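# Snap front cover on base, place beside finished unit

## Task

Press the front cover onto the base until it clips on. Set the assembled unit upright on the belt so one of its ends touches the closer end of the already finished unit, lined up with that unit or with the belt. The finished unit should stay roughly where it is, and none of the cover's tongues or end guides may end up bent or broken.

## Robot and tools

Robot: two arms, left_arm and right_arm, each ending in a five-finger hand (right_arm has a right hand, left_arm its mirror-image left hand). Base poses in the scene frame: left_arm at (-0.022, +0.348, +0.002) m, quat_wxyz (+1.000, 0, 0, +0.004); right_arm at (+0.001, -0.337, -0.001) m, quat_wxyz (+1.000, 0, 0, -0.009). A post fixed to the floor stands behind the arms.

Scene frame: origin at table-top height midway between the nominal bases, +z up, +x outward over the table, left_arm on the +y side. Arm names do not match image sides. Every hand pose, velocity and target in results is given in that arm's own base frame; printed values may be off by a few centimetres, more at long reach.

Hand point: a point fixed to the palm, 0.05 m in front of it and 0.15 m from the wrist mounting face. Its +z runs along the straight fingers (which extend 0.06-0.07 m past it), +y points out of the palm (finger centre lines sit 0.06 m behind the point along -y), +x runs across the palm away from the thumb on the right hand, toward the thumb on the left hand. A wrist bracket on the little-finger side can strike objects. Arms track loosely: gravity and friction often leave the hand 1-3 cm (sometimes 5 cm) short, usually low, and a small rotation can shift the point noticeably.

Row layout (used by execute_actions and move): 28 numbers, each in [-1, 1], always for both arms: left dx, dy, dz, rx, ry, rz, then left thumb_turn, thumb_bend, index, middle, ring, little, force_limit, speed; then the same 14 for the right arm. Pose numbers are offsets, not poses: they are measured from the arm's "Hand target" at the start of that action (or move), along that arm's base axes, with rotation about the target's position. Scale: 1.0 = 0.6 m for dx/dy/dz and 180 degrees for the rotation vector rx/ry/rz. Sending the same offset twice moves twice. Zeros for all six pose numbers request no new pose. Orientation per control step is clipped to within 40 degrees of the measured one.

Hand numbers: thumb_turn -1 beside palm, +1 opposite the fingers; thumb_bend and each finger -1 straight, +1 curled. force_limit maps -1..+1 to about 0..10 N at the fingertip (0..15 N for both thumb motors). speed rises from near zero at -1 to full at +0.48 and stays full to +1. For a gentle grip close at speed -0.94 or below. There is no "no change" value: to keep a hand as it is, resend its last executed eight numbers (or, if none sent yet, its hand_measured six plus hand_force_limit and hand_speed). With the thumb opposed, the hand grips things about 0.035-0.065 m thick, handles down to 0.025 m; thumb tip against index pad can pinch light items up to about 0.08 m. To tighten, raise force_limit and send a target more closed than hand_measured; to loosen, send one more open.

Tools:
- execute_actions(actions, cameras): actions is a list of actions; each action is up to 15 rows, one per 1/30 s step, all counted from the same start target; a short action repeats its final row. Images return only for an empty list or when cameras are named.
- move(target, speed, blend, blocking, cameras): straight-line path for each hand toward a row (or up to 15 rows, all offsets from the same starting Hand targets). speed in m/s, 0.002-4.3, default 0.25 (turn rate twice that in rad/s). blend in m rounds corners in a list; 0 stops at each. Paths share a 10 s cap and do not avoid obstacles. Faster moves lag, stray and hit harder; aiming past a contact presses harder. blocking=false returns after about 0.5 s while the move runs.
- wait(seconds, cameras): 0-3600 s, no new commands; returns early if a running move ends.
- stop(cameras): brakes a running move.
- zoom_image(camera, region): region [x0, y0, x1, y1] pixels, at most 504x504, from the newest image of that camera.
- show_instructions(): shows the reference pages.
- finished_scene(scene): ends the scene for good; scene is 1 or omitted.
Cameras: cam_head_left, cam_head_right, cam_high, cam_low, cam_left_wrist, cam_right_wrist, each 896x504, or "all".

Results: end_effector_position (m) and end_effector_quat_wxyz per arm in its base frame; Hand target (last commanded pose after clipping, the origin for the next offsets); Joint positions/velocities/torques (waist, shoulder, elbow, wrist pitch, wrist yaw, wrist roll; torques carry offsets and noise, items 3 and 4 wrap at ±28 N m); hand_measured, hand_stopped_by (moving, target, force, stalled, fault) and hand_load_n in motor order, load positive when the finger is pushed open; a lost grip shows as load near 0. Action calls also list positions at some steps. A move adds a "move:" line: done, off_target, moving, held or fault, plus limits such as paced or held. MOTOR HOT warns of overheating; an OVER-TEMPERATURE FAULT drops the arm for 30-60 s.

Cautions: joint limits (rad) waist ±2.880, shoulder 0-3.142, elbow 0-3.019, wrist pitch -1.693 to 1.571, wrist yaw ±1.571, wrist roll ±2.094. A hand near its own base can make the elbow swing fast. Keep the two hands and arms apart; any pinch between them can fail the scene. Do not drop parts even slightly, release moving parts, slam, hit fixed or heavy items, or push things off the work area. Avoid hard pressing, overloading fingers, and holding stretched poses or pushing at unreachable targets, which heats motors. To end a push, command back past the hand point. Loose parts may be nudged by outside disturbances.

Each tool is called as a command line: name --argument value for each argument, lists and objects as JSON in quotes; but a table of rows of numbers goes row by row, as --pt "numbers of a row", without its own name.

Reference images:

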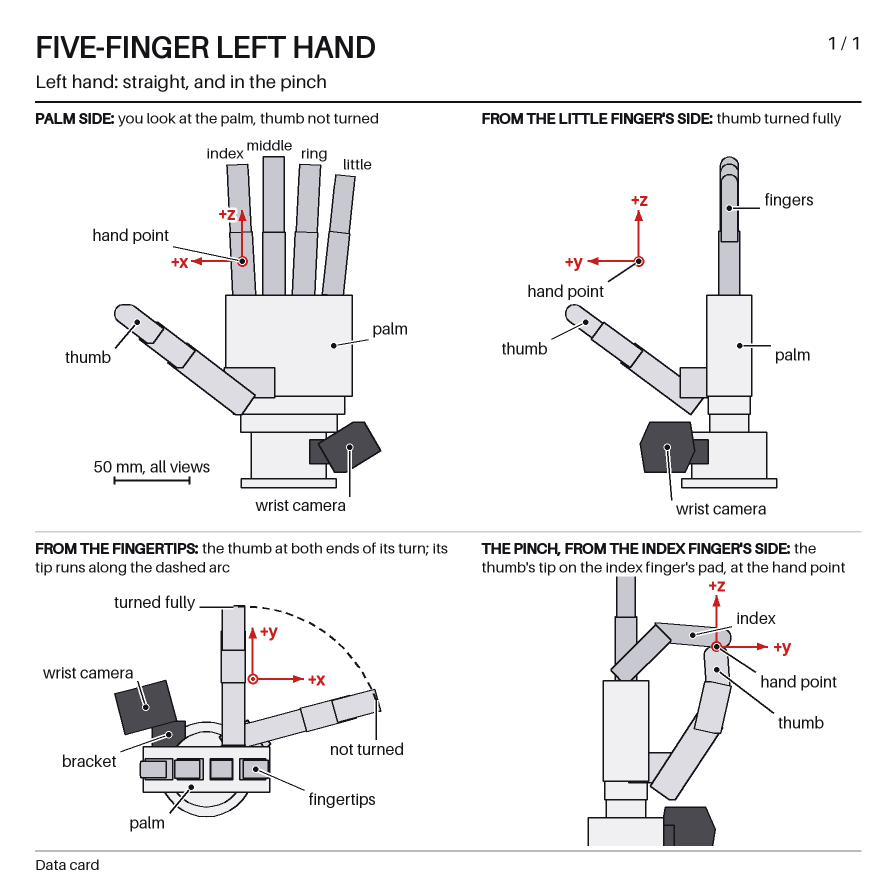

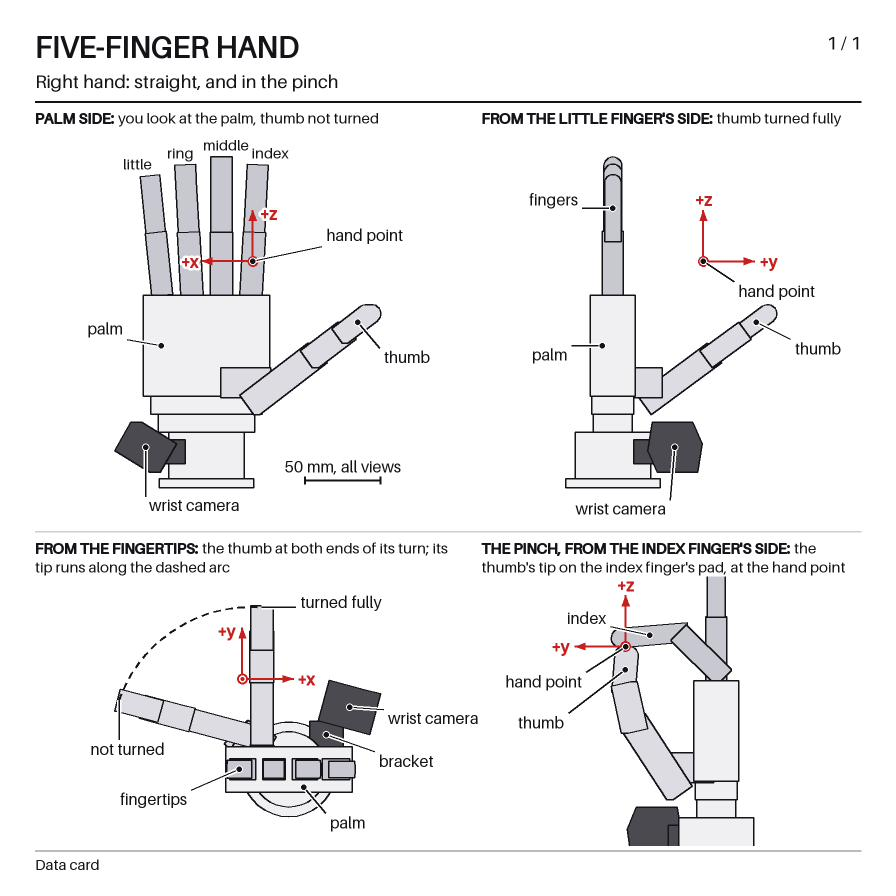

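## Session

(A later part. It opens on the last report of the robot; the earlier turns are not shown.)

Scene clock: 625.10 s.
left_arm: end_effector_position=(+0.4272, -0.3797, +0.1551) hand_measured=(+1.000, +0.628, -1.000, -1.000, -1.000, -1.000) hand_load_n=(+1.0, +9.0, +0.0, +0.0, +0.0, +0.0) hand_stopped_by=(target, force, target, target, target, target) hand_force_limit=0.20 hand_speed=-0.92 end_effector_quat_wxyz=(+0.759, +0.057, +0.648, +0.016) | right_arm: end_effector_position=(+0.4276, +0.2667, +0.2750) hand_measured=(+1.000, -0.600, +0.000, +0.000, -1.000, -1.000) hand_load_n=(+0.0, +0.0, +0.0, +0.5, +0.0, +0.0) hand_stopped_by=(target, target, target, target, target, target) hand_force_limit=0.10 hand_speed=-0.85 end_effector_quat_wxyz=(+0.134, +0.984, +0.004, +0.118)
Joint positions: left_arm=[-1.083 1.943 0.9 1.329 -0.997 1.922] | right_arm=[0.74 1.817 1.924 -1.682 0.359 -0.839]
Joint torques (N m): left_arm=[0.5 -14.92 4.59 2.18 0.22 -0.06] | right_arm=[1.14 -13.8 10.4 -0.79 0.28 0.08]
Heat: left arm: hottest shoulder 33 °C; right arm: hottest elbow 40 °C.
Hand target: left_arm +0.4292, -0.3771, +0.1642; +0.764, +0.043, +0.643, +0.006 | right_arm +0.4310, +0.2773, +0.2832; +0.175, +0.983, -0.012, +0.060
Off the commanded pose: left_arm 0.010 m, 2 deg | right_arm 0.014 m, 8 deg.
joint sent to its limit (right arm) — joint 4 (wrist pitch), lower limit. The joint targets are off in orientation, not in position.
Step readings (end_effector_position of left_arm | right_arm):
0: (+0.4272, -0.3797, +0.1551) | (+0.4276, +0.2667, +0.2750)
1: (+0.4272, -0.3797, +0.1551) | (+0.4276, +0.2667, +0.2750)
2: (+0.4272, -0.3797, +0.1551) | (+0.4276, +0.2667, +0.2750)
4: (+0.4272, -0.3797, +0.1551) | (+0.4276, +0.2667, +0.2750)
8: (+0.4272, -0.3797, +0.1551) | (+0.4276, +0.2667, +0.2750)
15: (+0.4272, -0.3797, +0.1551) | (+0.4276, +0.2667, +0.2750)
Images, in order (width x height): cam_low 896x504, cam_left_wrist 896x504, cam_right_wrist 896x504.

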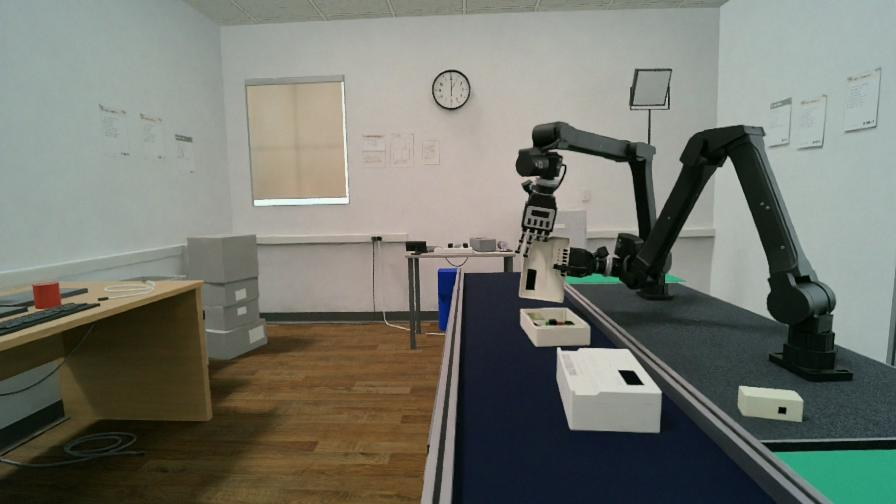

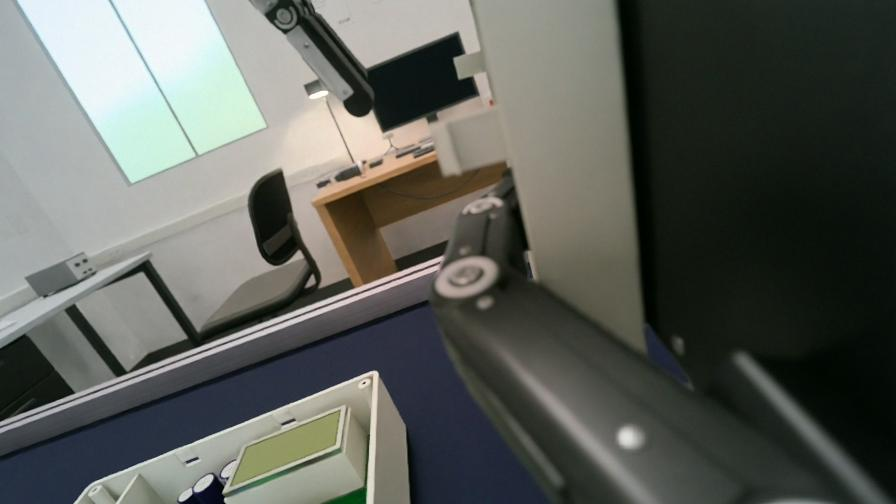

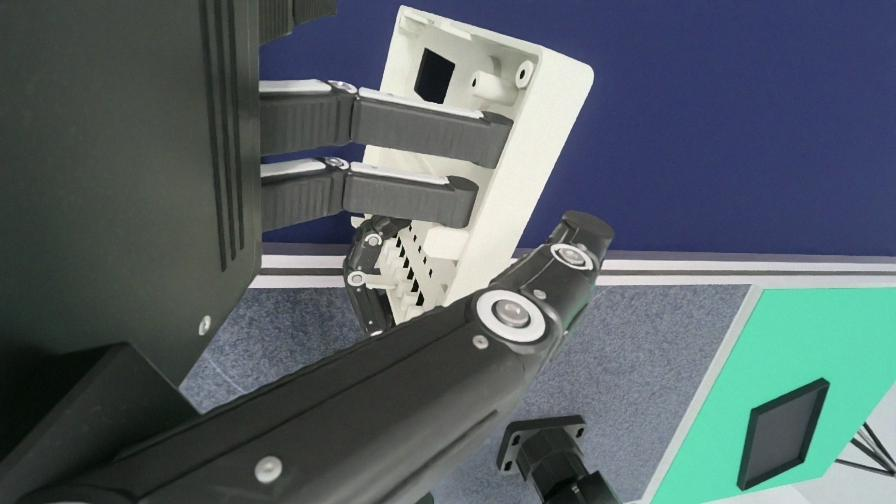

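zoom_image --camera "cam_right_wrist" --region '[330, 0, 630, 340]'

zoom_image --camera "cam_low" --region '[505, 220, 605, 310]'

zoom_image --camera "cam_left_wrist" --region '[380, 0, 680, 340]'

Scaled by 1.482 from the camera's image (finer frame: 1280x720).

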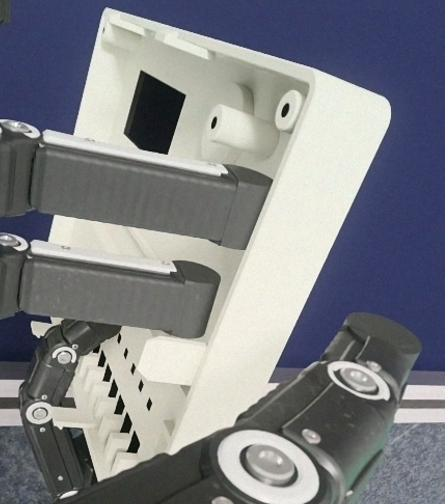

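Scaled by 5.040 from the camera's image (finer frame: 1280x720).

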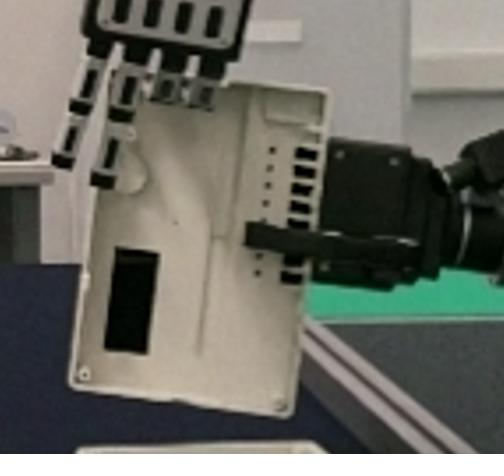

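Scaled by 1.482 from the camera's image (finer frame: 1280x720).

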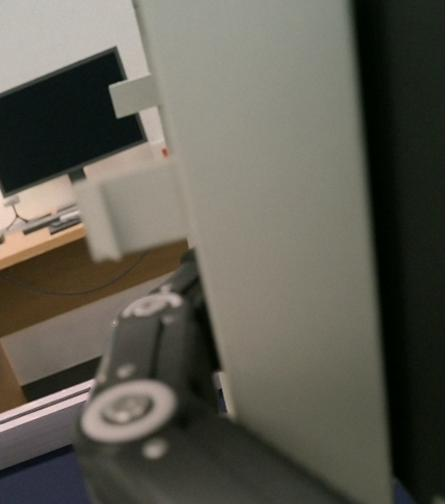

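move --pt "0 0 0 0 0 0 1 0.96 -1 -1 -1 -1 0.2 -0.92 0 0.1 0.0 0 0 0 1 -0.6 0.0 0.0 -1 -1 0.1 -0.85" --pt "0 0 0 0 0 0 1 0.96 -1 -1 -1 -1 0.2 -0.92 0 0.12 0.2 0 0 0 1 -0.6 0.0 0.0 -1 -1 0.1 -0.85" --speed '[0.05,0.12]' --blend 0.01 --cameras '["all"]'

Scene clock: 636.03 s.
left_arm: end_effector_position=(+0.4272, -0.3797, +0.1551) hand_measured=(+1.000, +0.628, -1.000, -1.000, -1.000, -1.000) hand_load_n=(+1.0, +8.5, +0.0, +0.0, -0.5, +0.0) hand_stopped_by=(target, force, target, target, target, target) hand_force_limit=0.20 hand_speed=-0.92 end_effector_quat_wxyz=(+0.759, +0.057, +0.648, +0.016) | right_arm: end_effector_position=(+0.4332, +0.3438, +0.3889) hand_measured=(+1.000, -0.600, +0.000, +0.000, -1.000, -1.000) hand_load_n=(+0.0, +0.0, +0.0, +0.0, +0.0, +0.0) hand_stopped_by=(target, target, target, target, target, target) hand_force_limit=0.10 hand_speed=-0.85 end_effector_quat_wxyz=(+0.035, +0.967, +0.036, +0.251)
Joint positions: left_arm=[-1.083 1.943 0.9 1.329 -0.997 1.922] | right_arm=[0.855 1.819 2.244 -1.682 0.412 -0.856]
Joint torques (N m): left_arm=[0.5 -14.86 4.63 2.37 0.26 -0.06] | right_arm=[1.26 -14.74 9.95 -0.16 0.47 -0.07]
Heat: left arm: hottest shoulder 33 °C; right arm: hottest elbow 40 °C.
Hand target: left_arm +0.4292, -0.3771, +0.1642; +0.764, +0.043, +0.643, +0.006 | right_arm +0.4310, +0.3493, +0.4033; +0.175, +0.983, -0.012, +0.060
Off the commanded pose: left_arm 0.010 m, 2 deg | right_arm 0.016 m, 28 deg.
joint sent to its limit (right arm) — joint 4 (wrist pitch), lower limit. The joint targets are off in orientation, not in position.
move: off_target (right_arm)

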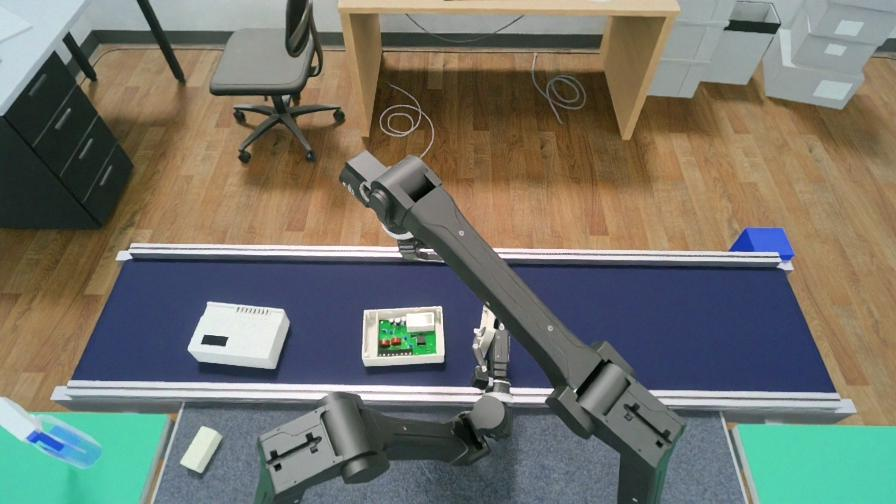

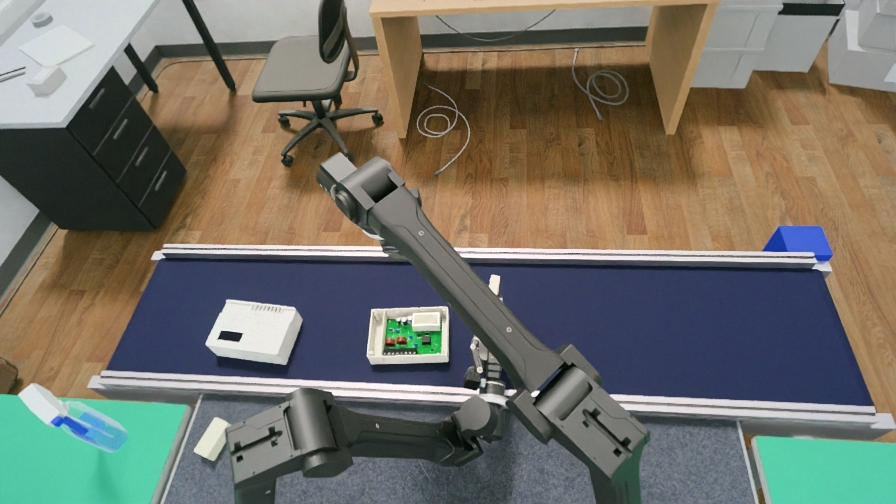

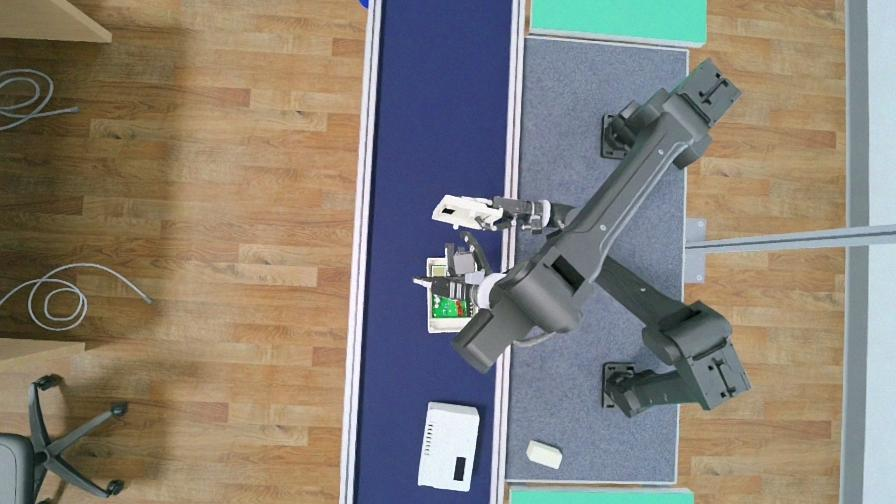

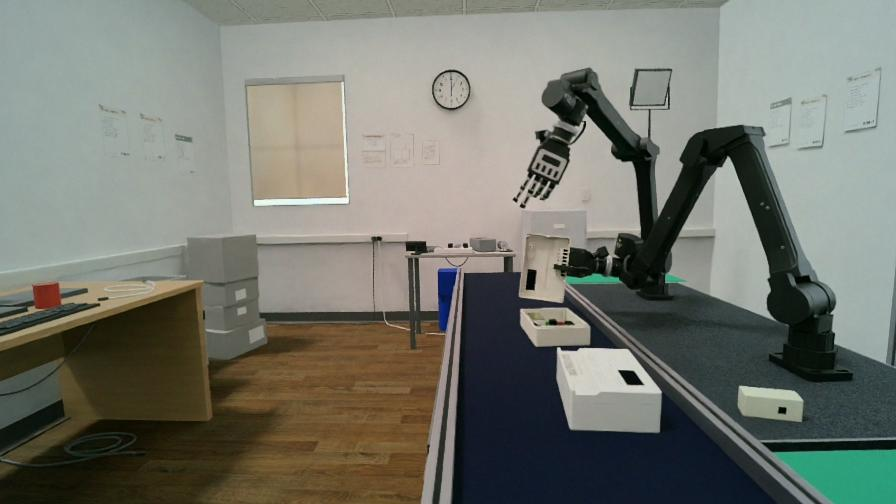

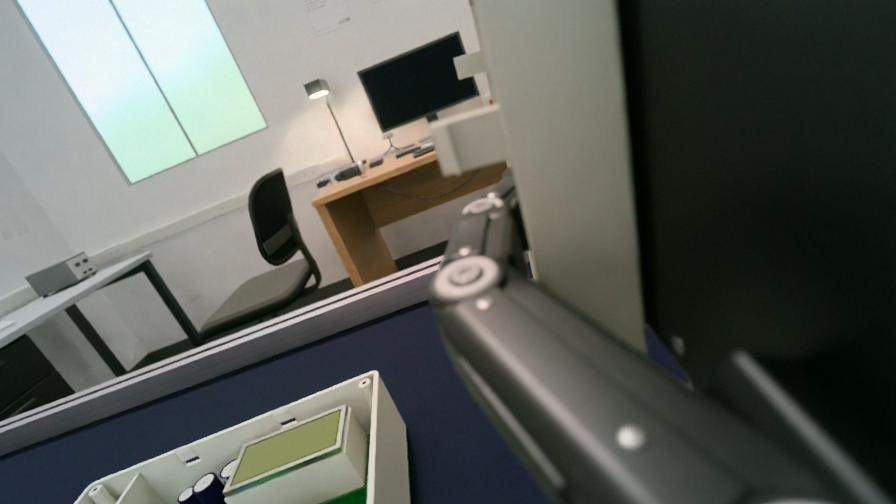

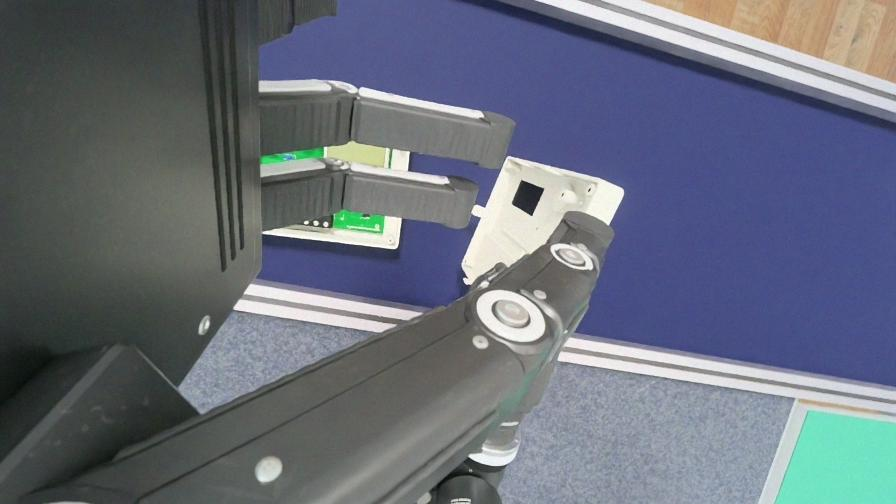

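move --pt "0 0 0 0 0 0 1 0.96 -1 -1 -1 -1 0.2 -0.92 -0.1 -0.1 0.1 0 0 0 1 -0.6 0.0 0.0 -1 -1 0.1 -0.85" --pt "0 0 0 0 0 0 1 0.96 -1 -1 -1 -1 0.2 -0.92 -0.22 -0.5 0.12 0 0 0 1 -1 -1 -1 -1 -1 0.1 -0.5" --speed 0.15 --blend 0.03 --cameras '["cam_high","cam_low","cam_head_left"]'

Scene clock: 645.60 s.
left_arm: end_effector_position=(+0.4272, -0.3797, +0.1551) hand_measured=(+1.000, +0.628, -1.000, -1.000, -1.000, -1.000) hand_load_n=(+1.0, +9.0, +0.0, +0.0, +0.0, +0.0) hand_stopped_by=(target, force, target, target, target, target) hand_force_limit=0.20 hand_speed=-0.92 end_effector_quat_wxyz=(+0.759, +0.057, +0.648, +0.016) | right_arm: end_effector_position=(+0.3006, +0.0521, +0.4786) hand_measured=(+1.000, -1.000, -1.000, -1.000, -1.000, -1.000) hand_load_n=(+0.0, +0.0, +0.0, +0.0, +0.0, +0.0) hand_stopped_by=(target, target, target, target, target, target) hand_force_limit=0.10 hand_speed=-0.50 end_effector_quat_wxyz=(+0.075, +0.949, +0.026, +0.304)
Joint positions: left_arm=[-1.083 1.943 0.9 1.329 -0.997 1.922] | right_arm=[0.581 1.078 1.667 -1.682 0.44 -1.152]
Joint torques (N m): left_arm=[0.26 -14.68 4.63 2.28 0.22 -0.05] | right_arm=[-0.09 -4.31 6.08 0.17 0.46 -0.1]
Heat: left arm: hottest shoulder 33 °C; right arm: hottest elbow 40 °C.
Hand target: left_arm +0.4292, -0.3771, +0.1642; +0.764, +0.043, +0.643, +0.006 | right_arm +0.2990, +0.0493, +0.4752; +0.175, +0.983, -0.012, +0.060
Off the commanded pose: left_arm 0.010 m, 2 deg | right_arm 0.005 m, 31 deg.
joint sent to its limit (right arm) — joint 4 (wrist pitch), lower limit. The joint targets are off in orientation, not in position.
move: off_target (right_arm); target 2's new numbers were sent with right_arm's hand 0.005 m and 31 deg from that target
Images, in order (width x height): cam_head_left 896x504, cam_high 896x504, cam_low 896x504.

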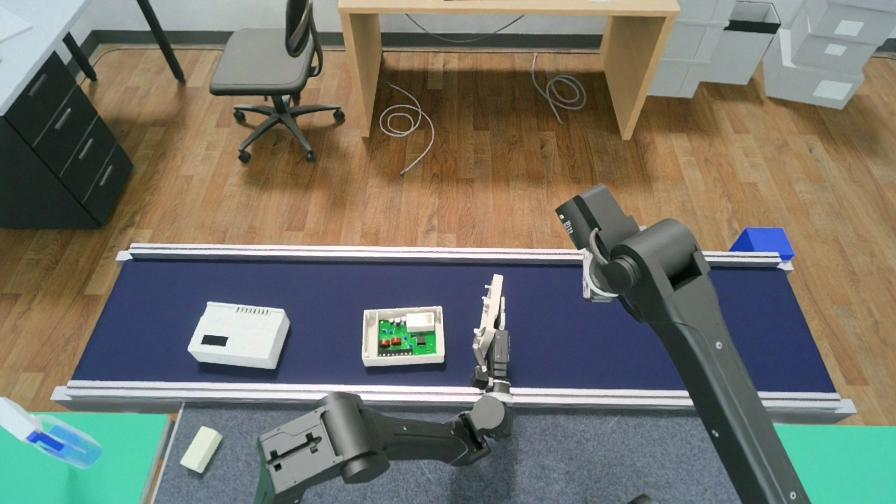

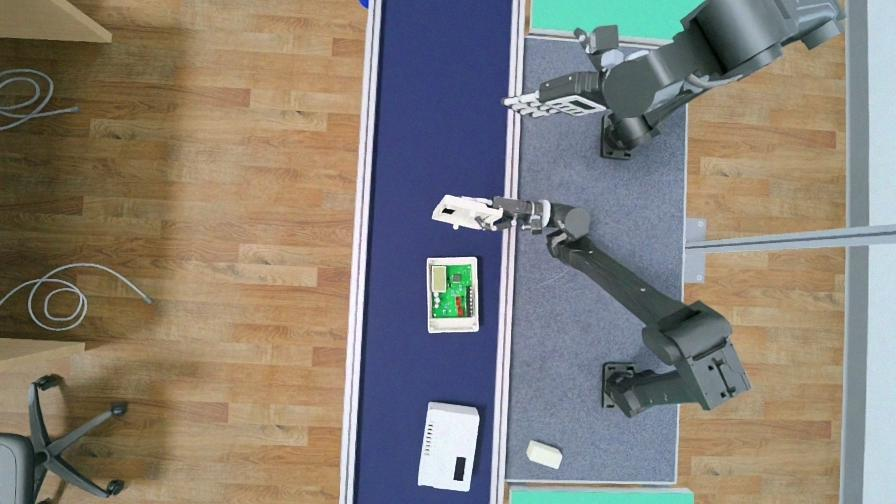

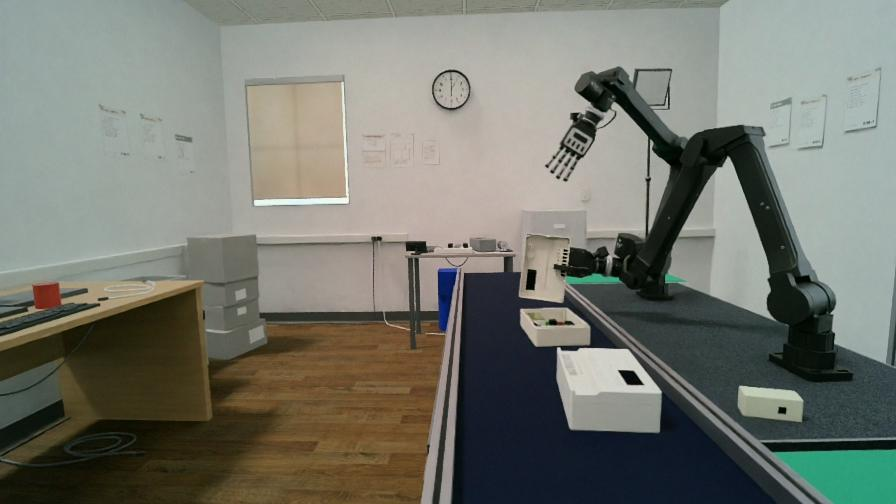

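zoom_image --camera "cam_high" --region '[420, 180, 560, 260]'

zoom_image --camera "cam_low" --region '[510, 225, 620, 310]'

zoom_image --camera "cam_head_left" --region '[450, 260, 540, 410]'

Scaled by 3.600 from the camera's image (finer frame: 1280x720).

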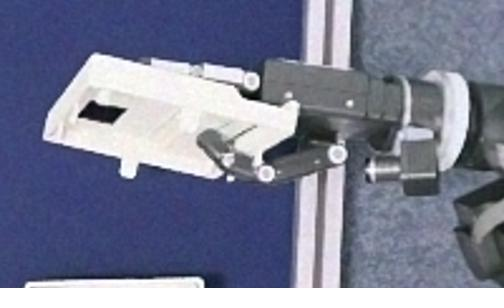

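Scaled by 4.582 from the camera's image (finer frame: 1280x720).

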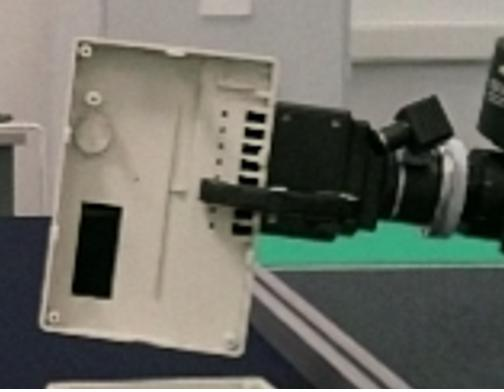

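Scaled by 3.360 from the camera's image (finer frame: 1280x720).

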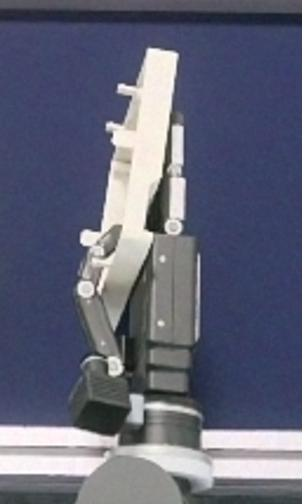

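zoom_image --camera "cam_low" --region '[545, 232, 585, 306]'

zoom_image --camera "cam_head_left" --region '[470, 270, 515, 350]'

Scaled by 6.811 from the camera's image (finer frame: 1280x720).

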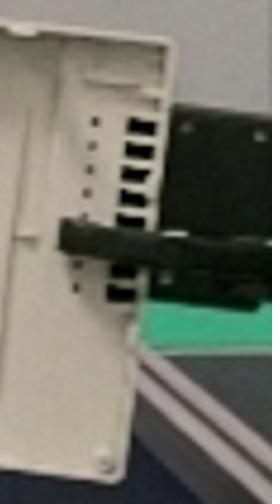

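Scaled by 6.300 from the camera's image (finer frame: 1280x720).

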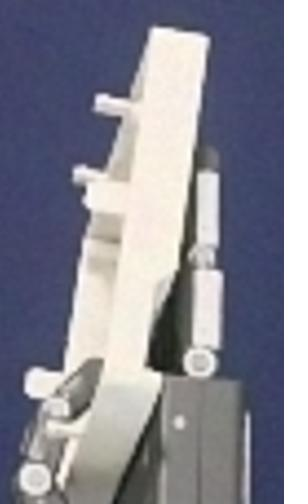

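move --pt "0.0 -0.02 0.18 0 0 0 1 0.96 -1 -1 -1 -1 0.2 -0.92 0 0 0 0 0 0 1 -1 -1 -1 -1 -1 0.1 -0.5" --pt "0.0 -0.03 0.2 -0.174 0.012 -0.0036 1 0.96 -1 -1 -1 -1 0.2 -0.92 0 0 0 0 0 0 1 -1 -1 -1 -1 -1 0.1 -0.5" --speed 0.08 --blend 0.02 --cameras '["cam_high","cam_low","cam_left_wrist"]'

Scene clock: 704.83 s.
left_arm: end_effector_position=(+0.4262, -0.3843, +0.2530) hand_measured=(+1.000, +0.628, -1.000, -1.000, -1.000, -1.000) hand_load_n=(+1.0, +9.0, +0.0, +0.0, +0.0, +0.0) hand_stopped_by=(target, force, target, target, target, target) hand_force_limit=0.20 hand_speed=-0.92 end_effector_quat_wxyz=(+0.732, -0.138, +0.651, -0.146) | right_arm: end_effector_position=(+0.3006, +0.0521, +0.4786) hand_measured=(+1.000, -1.000, -1.000, -1.000, -1.000, -1.000) hand_load_n=(+0.0, +0.0, +0.0, +0.0, +0.0, +0.0) hand_stopped_by=(target, target, target, target, target, target) hand_force_limit=0.10 hand_speed=-0.50 end_effector_quat_wxyz=(+0.075, +0.949, +0.026, +0.304)
Joint positions: left_arm=[-1.083 1.642 0.966 0.921 -1.082 1.383] | right_arm=[0.581 1.078 1.667 -1.682 0.44 -1.152]
Joint torques (N m): left_arm=[-0.73 -13.74 10.13 1.4 0.02 -0.09] | right_arm=[-0.09 -4.31 6.06 0.17 0.46 -0.09]
Heat: left arm: hottest shoulder 33 °C; right arm: hottest elbow 37 °C.
Hand target: left_arm +0.4293, -0.3951, +0.2842; +0.736, -0.161, +0.635, -0.173 | right_arm +0.2990, +0.0493, +0.4752; +0.175, +0.983, -0.012, +0.060
Off the commanded pose: left_arm 0.033 m, 4 deg | right_arm 0.005 m, 31 deg.
joint sent to its limit (right arm) — joint 4 (wrist pitch), lower limit. The joint targets are off in orientation, not in position.
move: off_target (left_arm)

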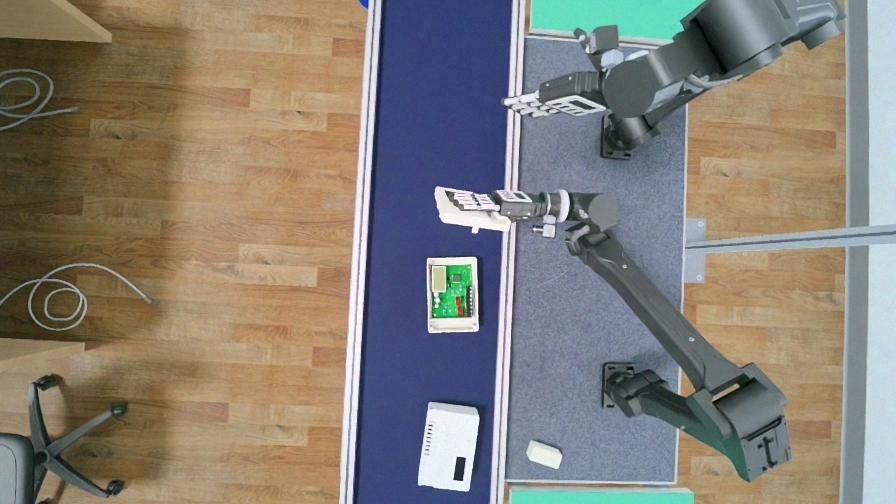

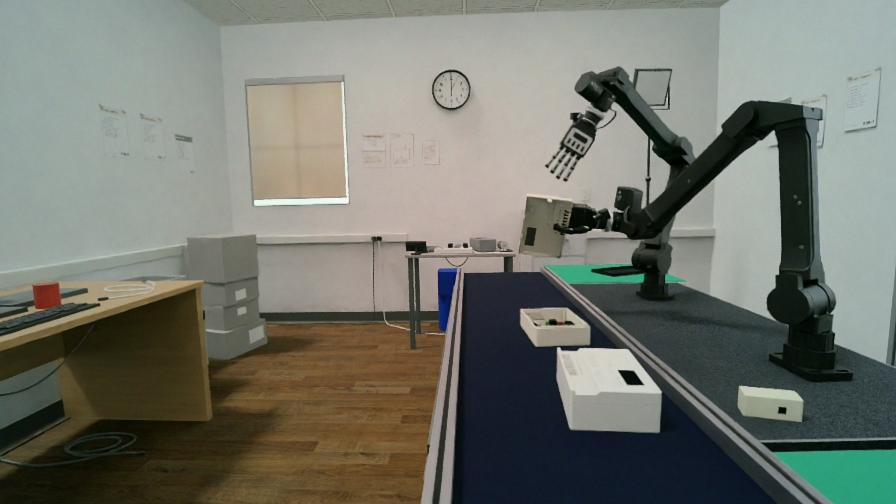

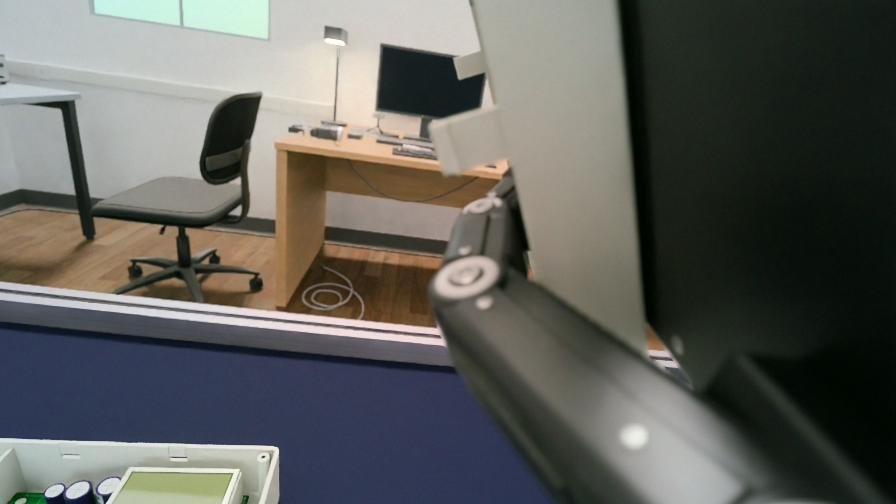

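move --pt "0.0 0.0 0.0 -0.174 0.012 -0.0036 1 0.96 -1 -1 -1 -1 0.2 -0.92 0 0 0 0 0 0 1 -1 -1 -1 -1 -1 0.1 -0.5" --pt "0.04 0.0 0.0 -0.3485 0.024 -0.0073 1 0.96 -1 -1 -1 -1 0.2 -0.92 0 0 0 0 0 0 1 -1 -1 -1 -1 -1 0.1 -0.5" --speed 0.15 --blend 0.02 --cameras '["all"]'

Scene clock: 712.47 s.
left_arm: end_effector_position=(+0.4497, -0.3962, +0.2630) hand_measured=(+1.000, +0.628, -1.000, -1.000, -1.000, -1.000) hand_load_n=(+1.0, +9.0, +0.0, +0.0, +0.0, +0.0) hand_stopped_by=(target, force, target, target, target, target) hand_force_limit=0.20 hand_speed=-0.92 end_effector_quat_wxyz=(+0.525, -0.511, +0.497, -0.465) | right_arm: end_effector_position=(+0.3006, +0.0521, +0.4786) hand_measured=(+1.000, -1.000, -1.000, -1.000, -1.000, -1.000) hand_load_n=(+0.0, +0.0, +0.0, +0.0, +0.0, +0.0) hand_stopped_by=(target, target, target, target, target, target) hand_force_limit=0.10 hand_speed=-0.50 end_effector_quat_wxyz=(+0.075, +0.949, +0.026, +0.304)
Joint positions: left_arm=[-0.982 1.469 0.966 0.472 -1.056 0.019] | right_arm=[0.581 1.078 1.667 -1.682 0.44 -1.152]
Joint torques (N m): left_arm=[0.56 -12.1 8.77 1.59 0.04 -0.14] | right_arm=[-0.09 -4.31 6.08 0.17 0.46 -0.09]
Heat: left arm: hottest shoulder 33 °C; right arm: hottest elbow 37 °C.
Hand target: left_arm +0.4533, -0.3951, +0.2840; +0.519, -0.519, +0.480, -0.480 | right_arm +0.2990, +0.0493, +0.4752; +0.175, +0.983, -0.012, +0.060
Off the commanded pose: left_arm 0.022 m, 3 deg | right_arm 0.005 m, 31 deg.
joint sent to its limit (right arm) — joint 4 (wrist pitch), lower limit. The joint targets are off in orientation, not in position.
move: off_target (left_arm)

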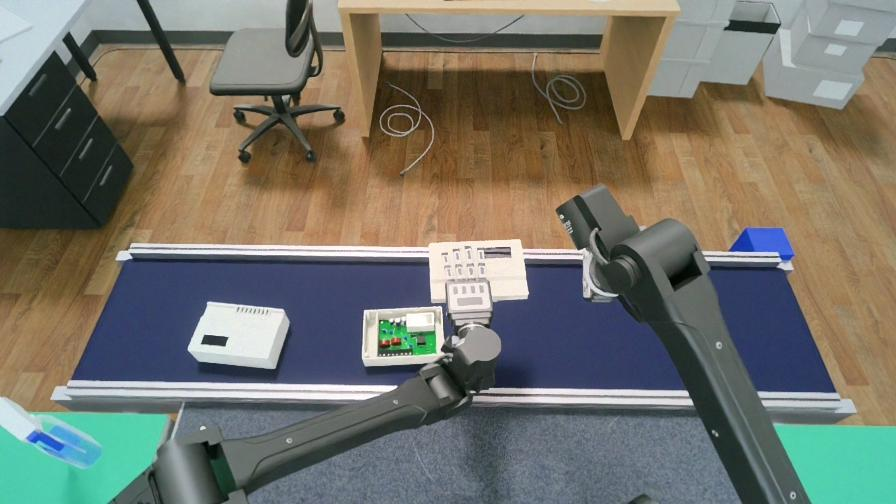

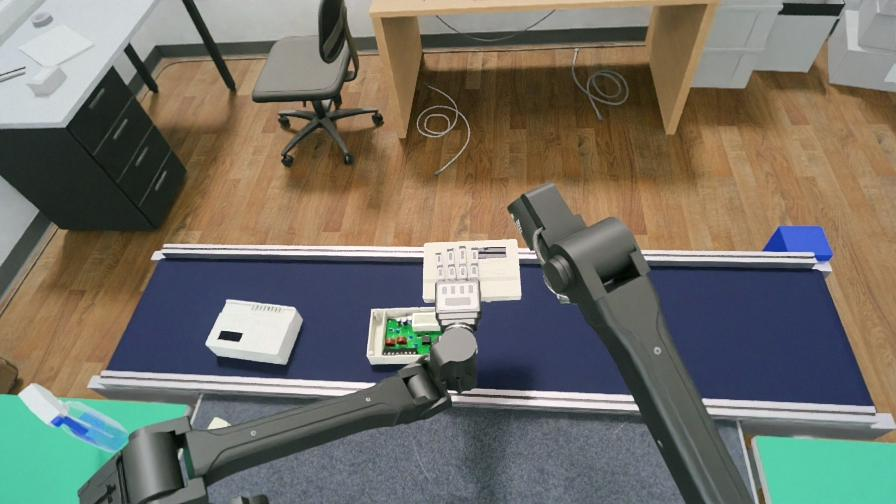

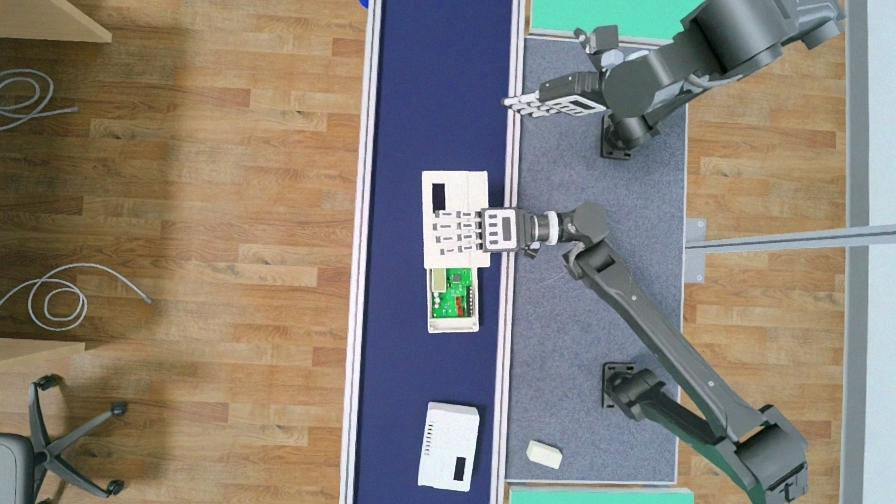

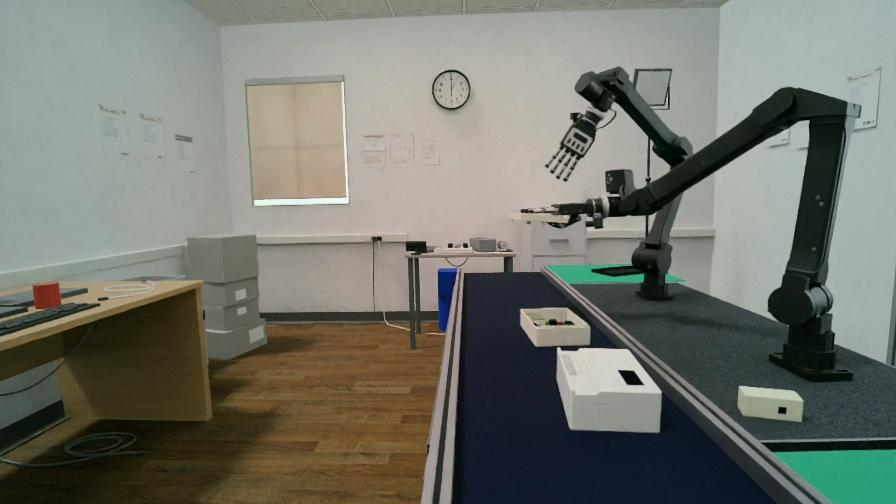

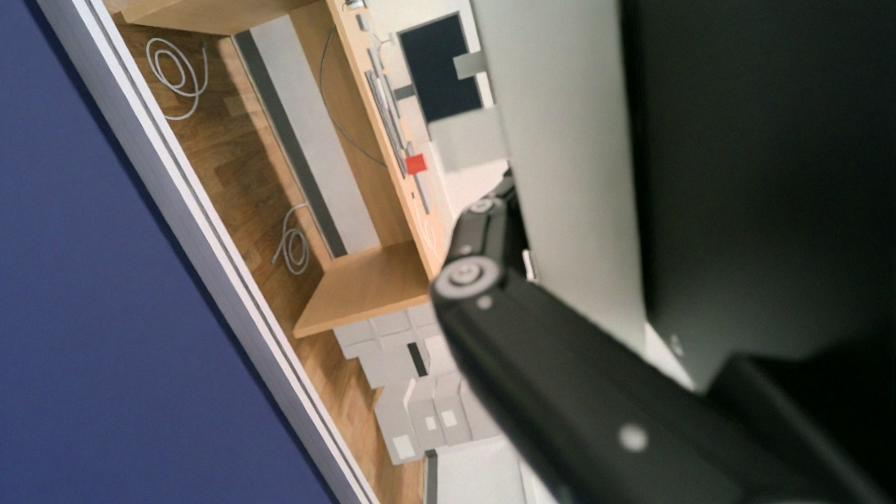

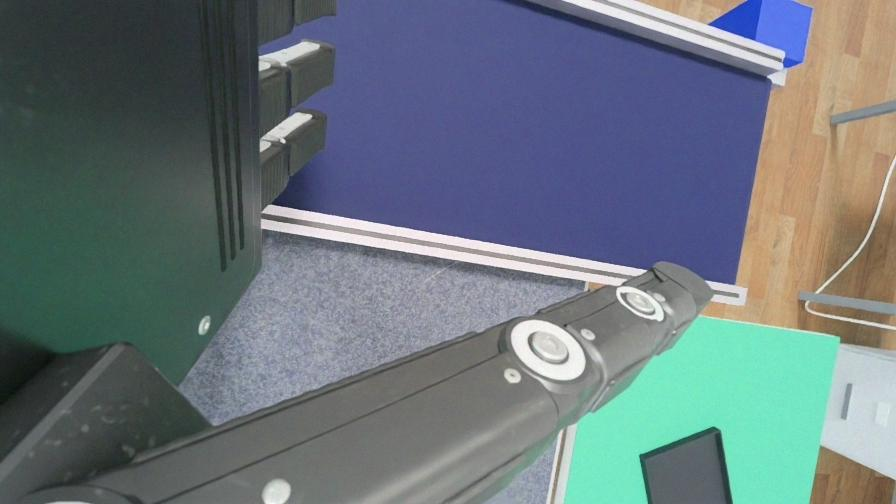

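zoom_image --camera "cam_high" --region '[410, 160, 570, 340]'

zoom_image --camera "cam_low" --region '[490, 180, 690, 360]'

Scaled by 2.800 from the camera's image (finer frame: 1280x720).

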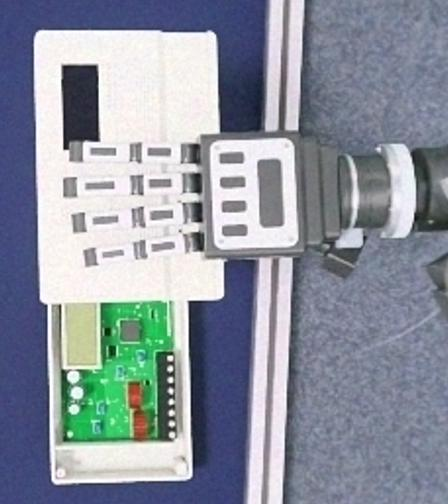

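Scaled by 2.520 from the camera's image (finer frame: 1280x720).

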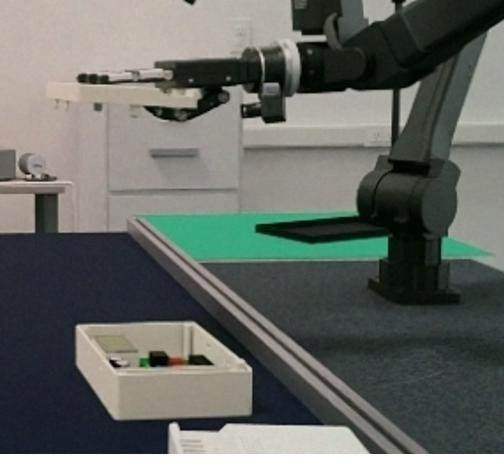

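zoom_image --camera "cam_low" --region '[500, 195, 620, 255]'

zoom_image --camera "cam_low" --region '[510, 300, 680, 440]'

zoom_image --camera "cam_high" --region '[400, 250, 500, 350]'

zoom_image --camera "cam_high" --region '[400, 390, 510, 500]'

Scaled by 4.200 from the camera's image (finer frame: 1280x720).

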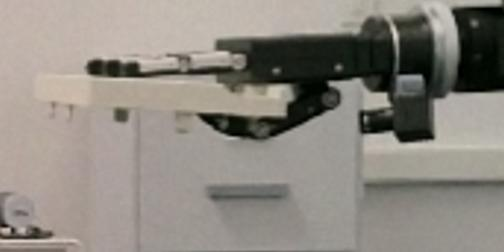

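Scaled by 2.965 from the camera's image (finer frame: 1280x720).

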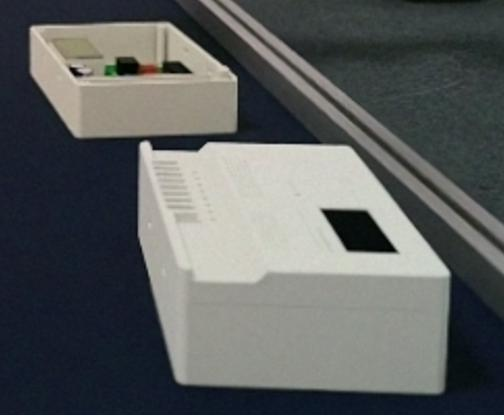

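Scaled by 5.040 from the camera's image (finer frame: 1280x720).

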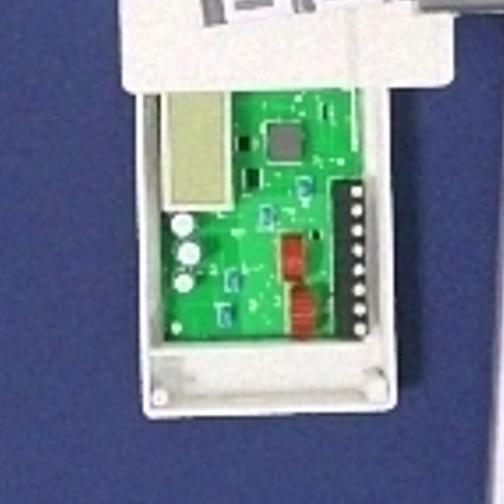

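Scaled by 4.582 from the camera's image (finer frame: 1280x720).

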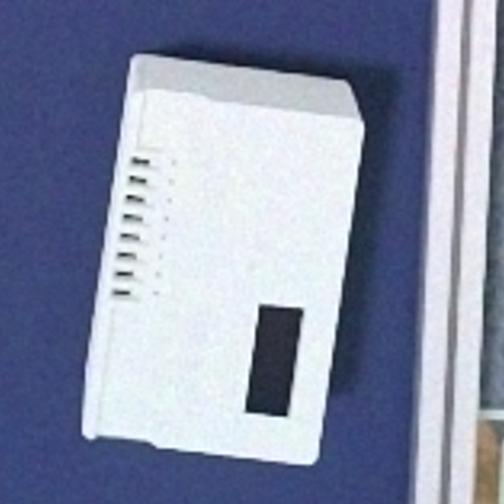

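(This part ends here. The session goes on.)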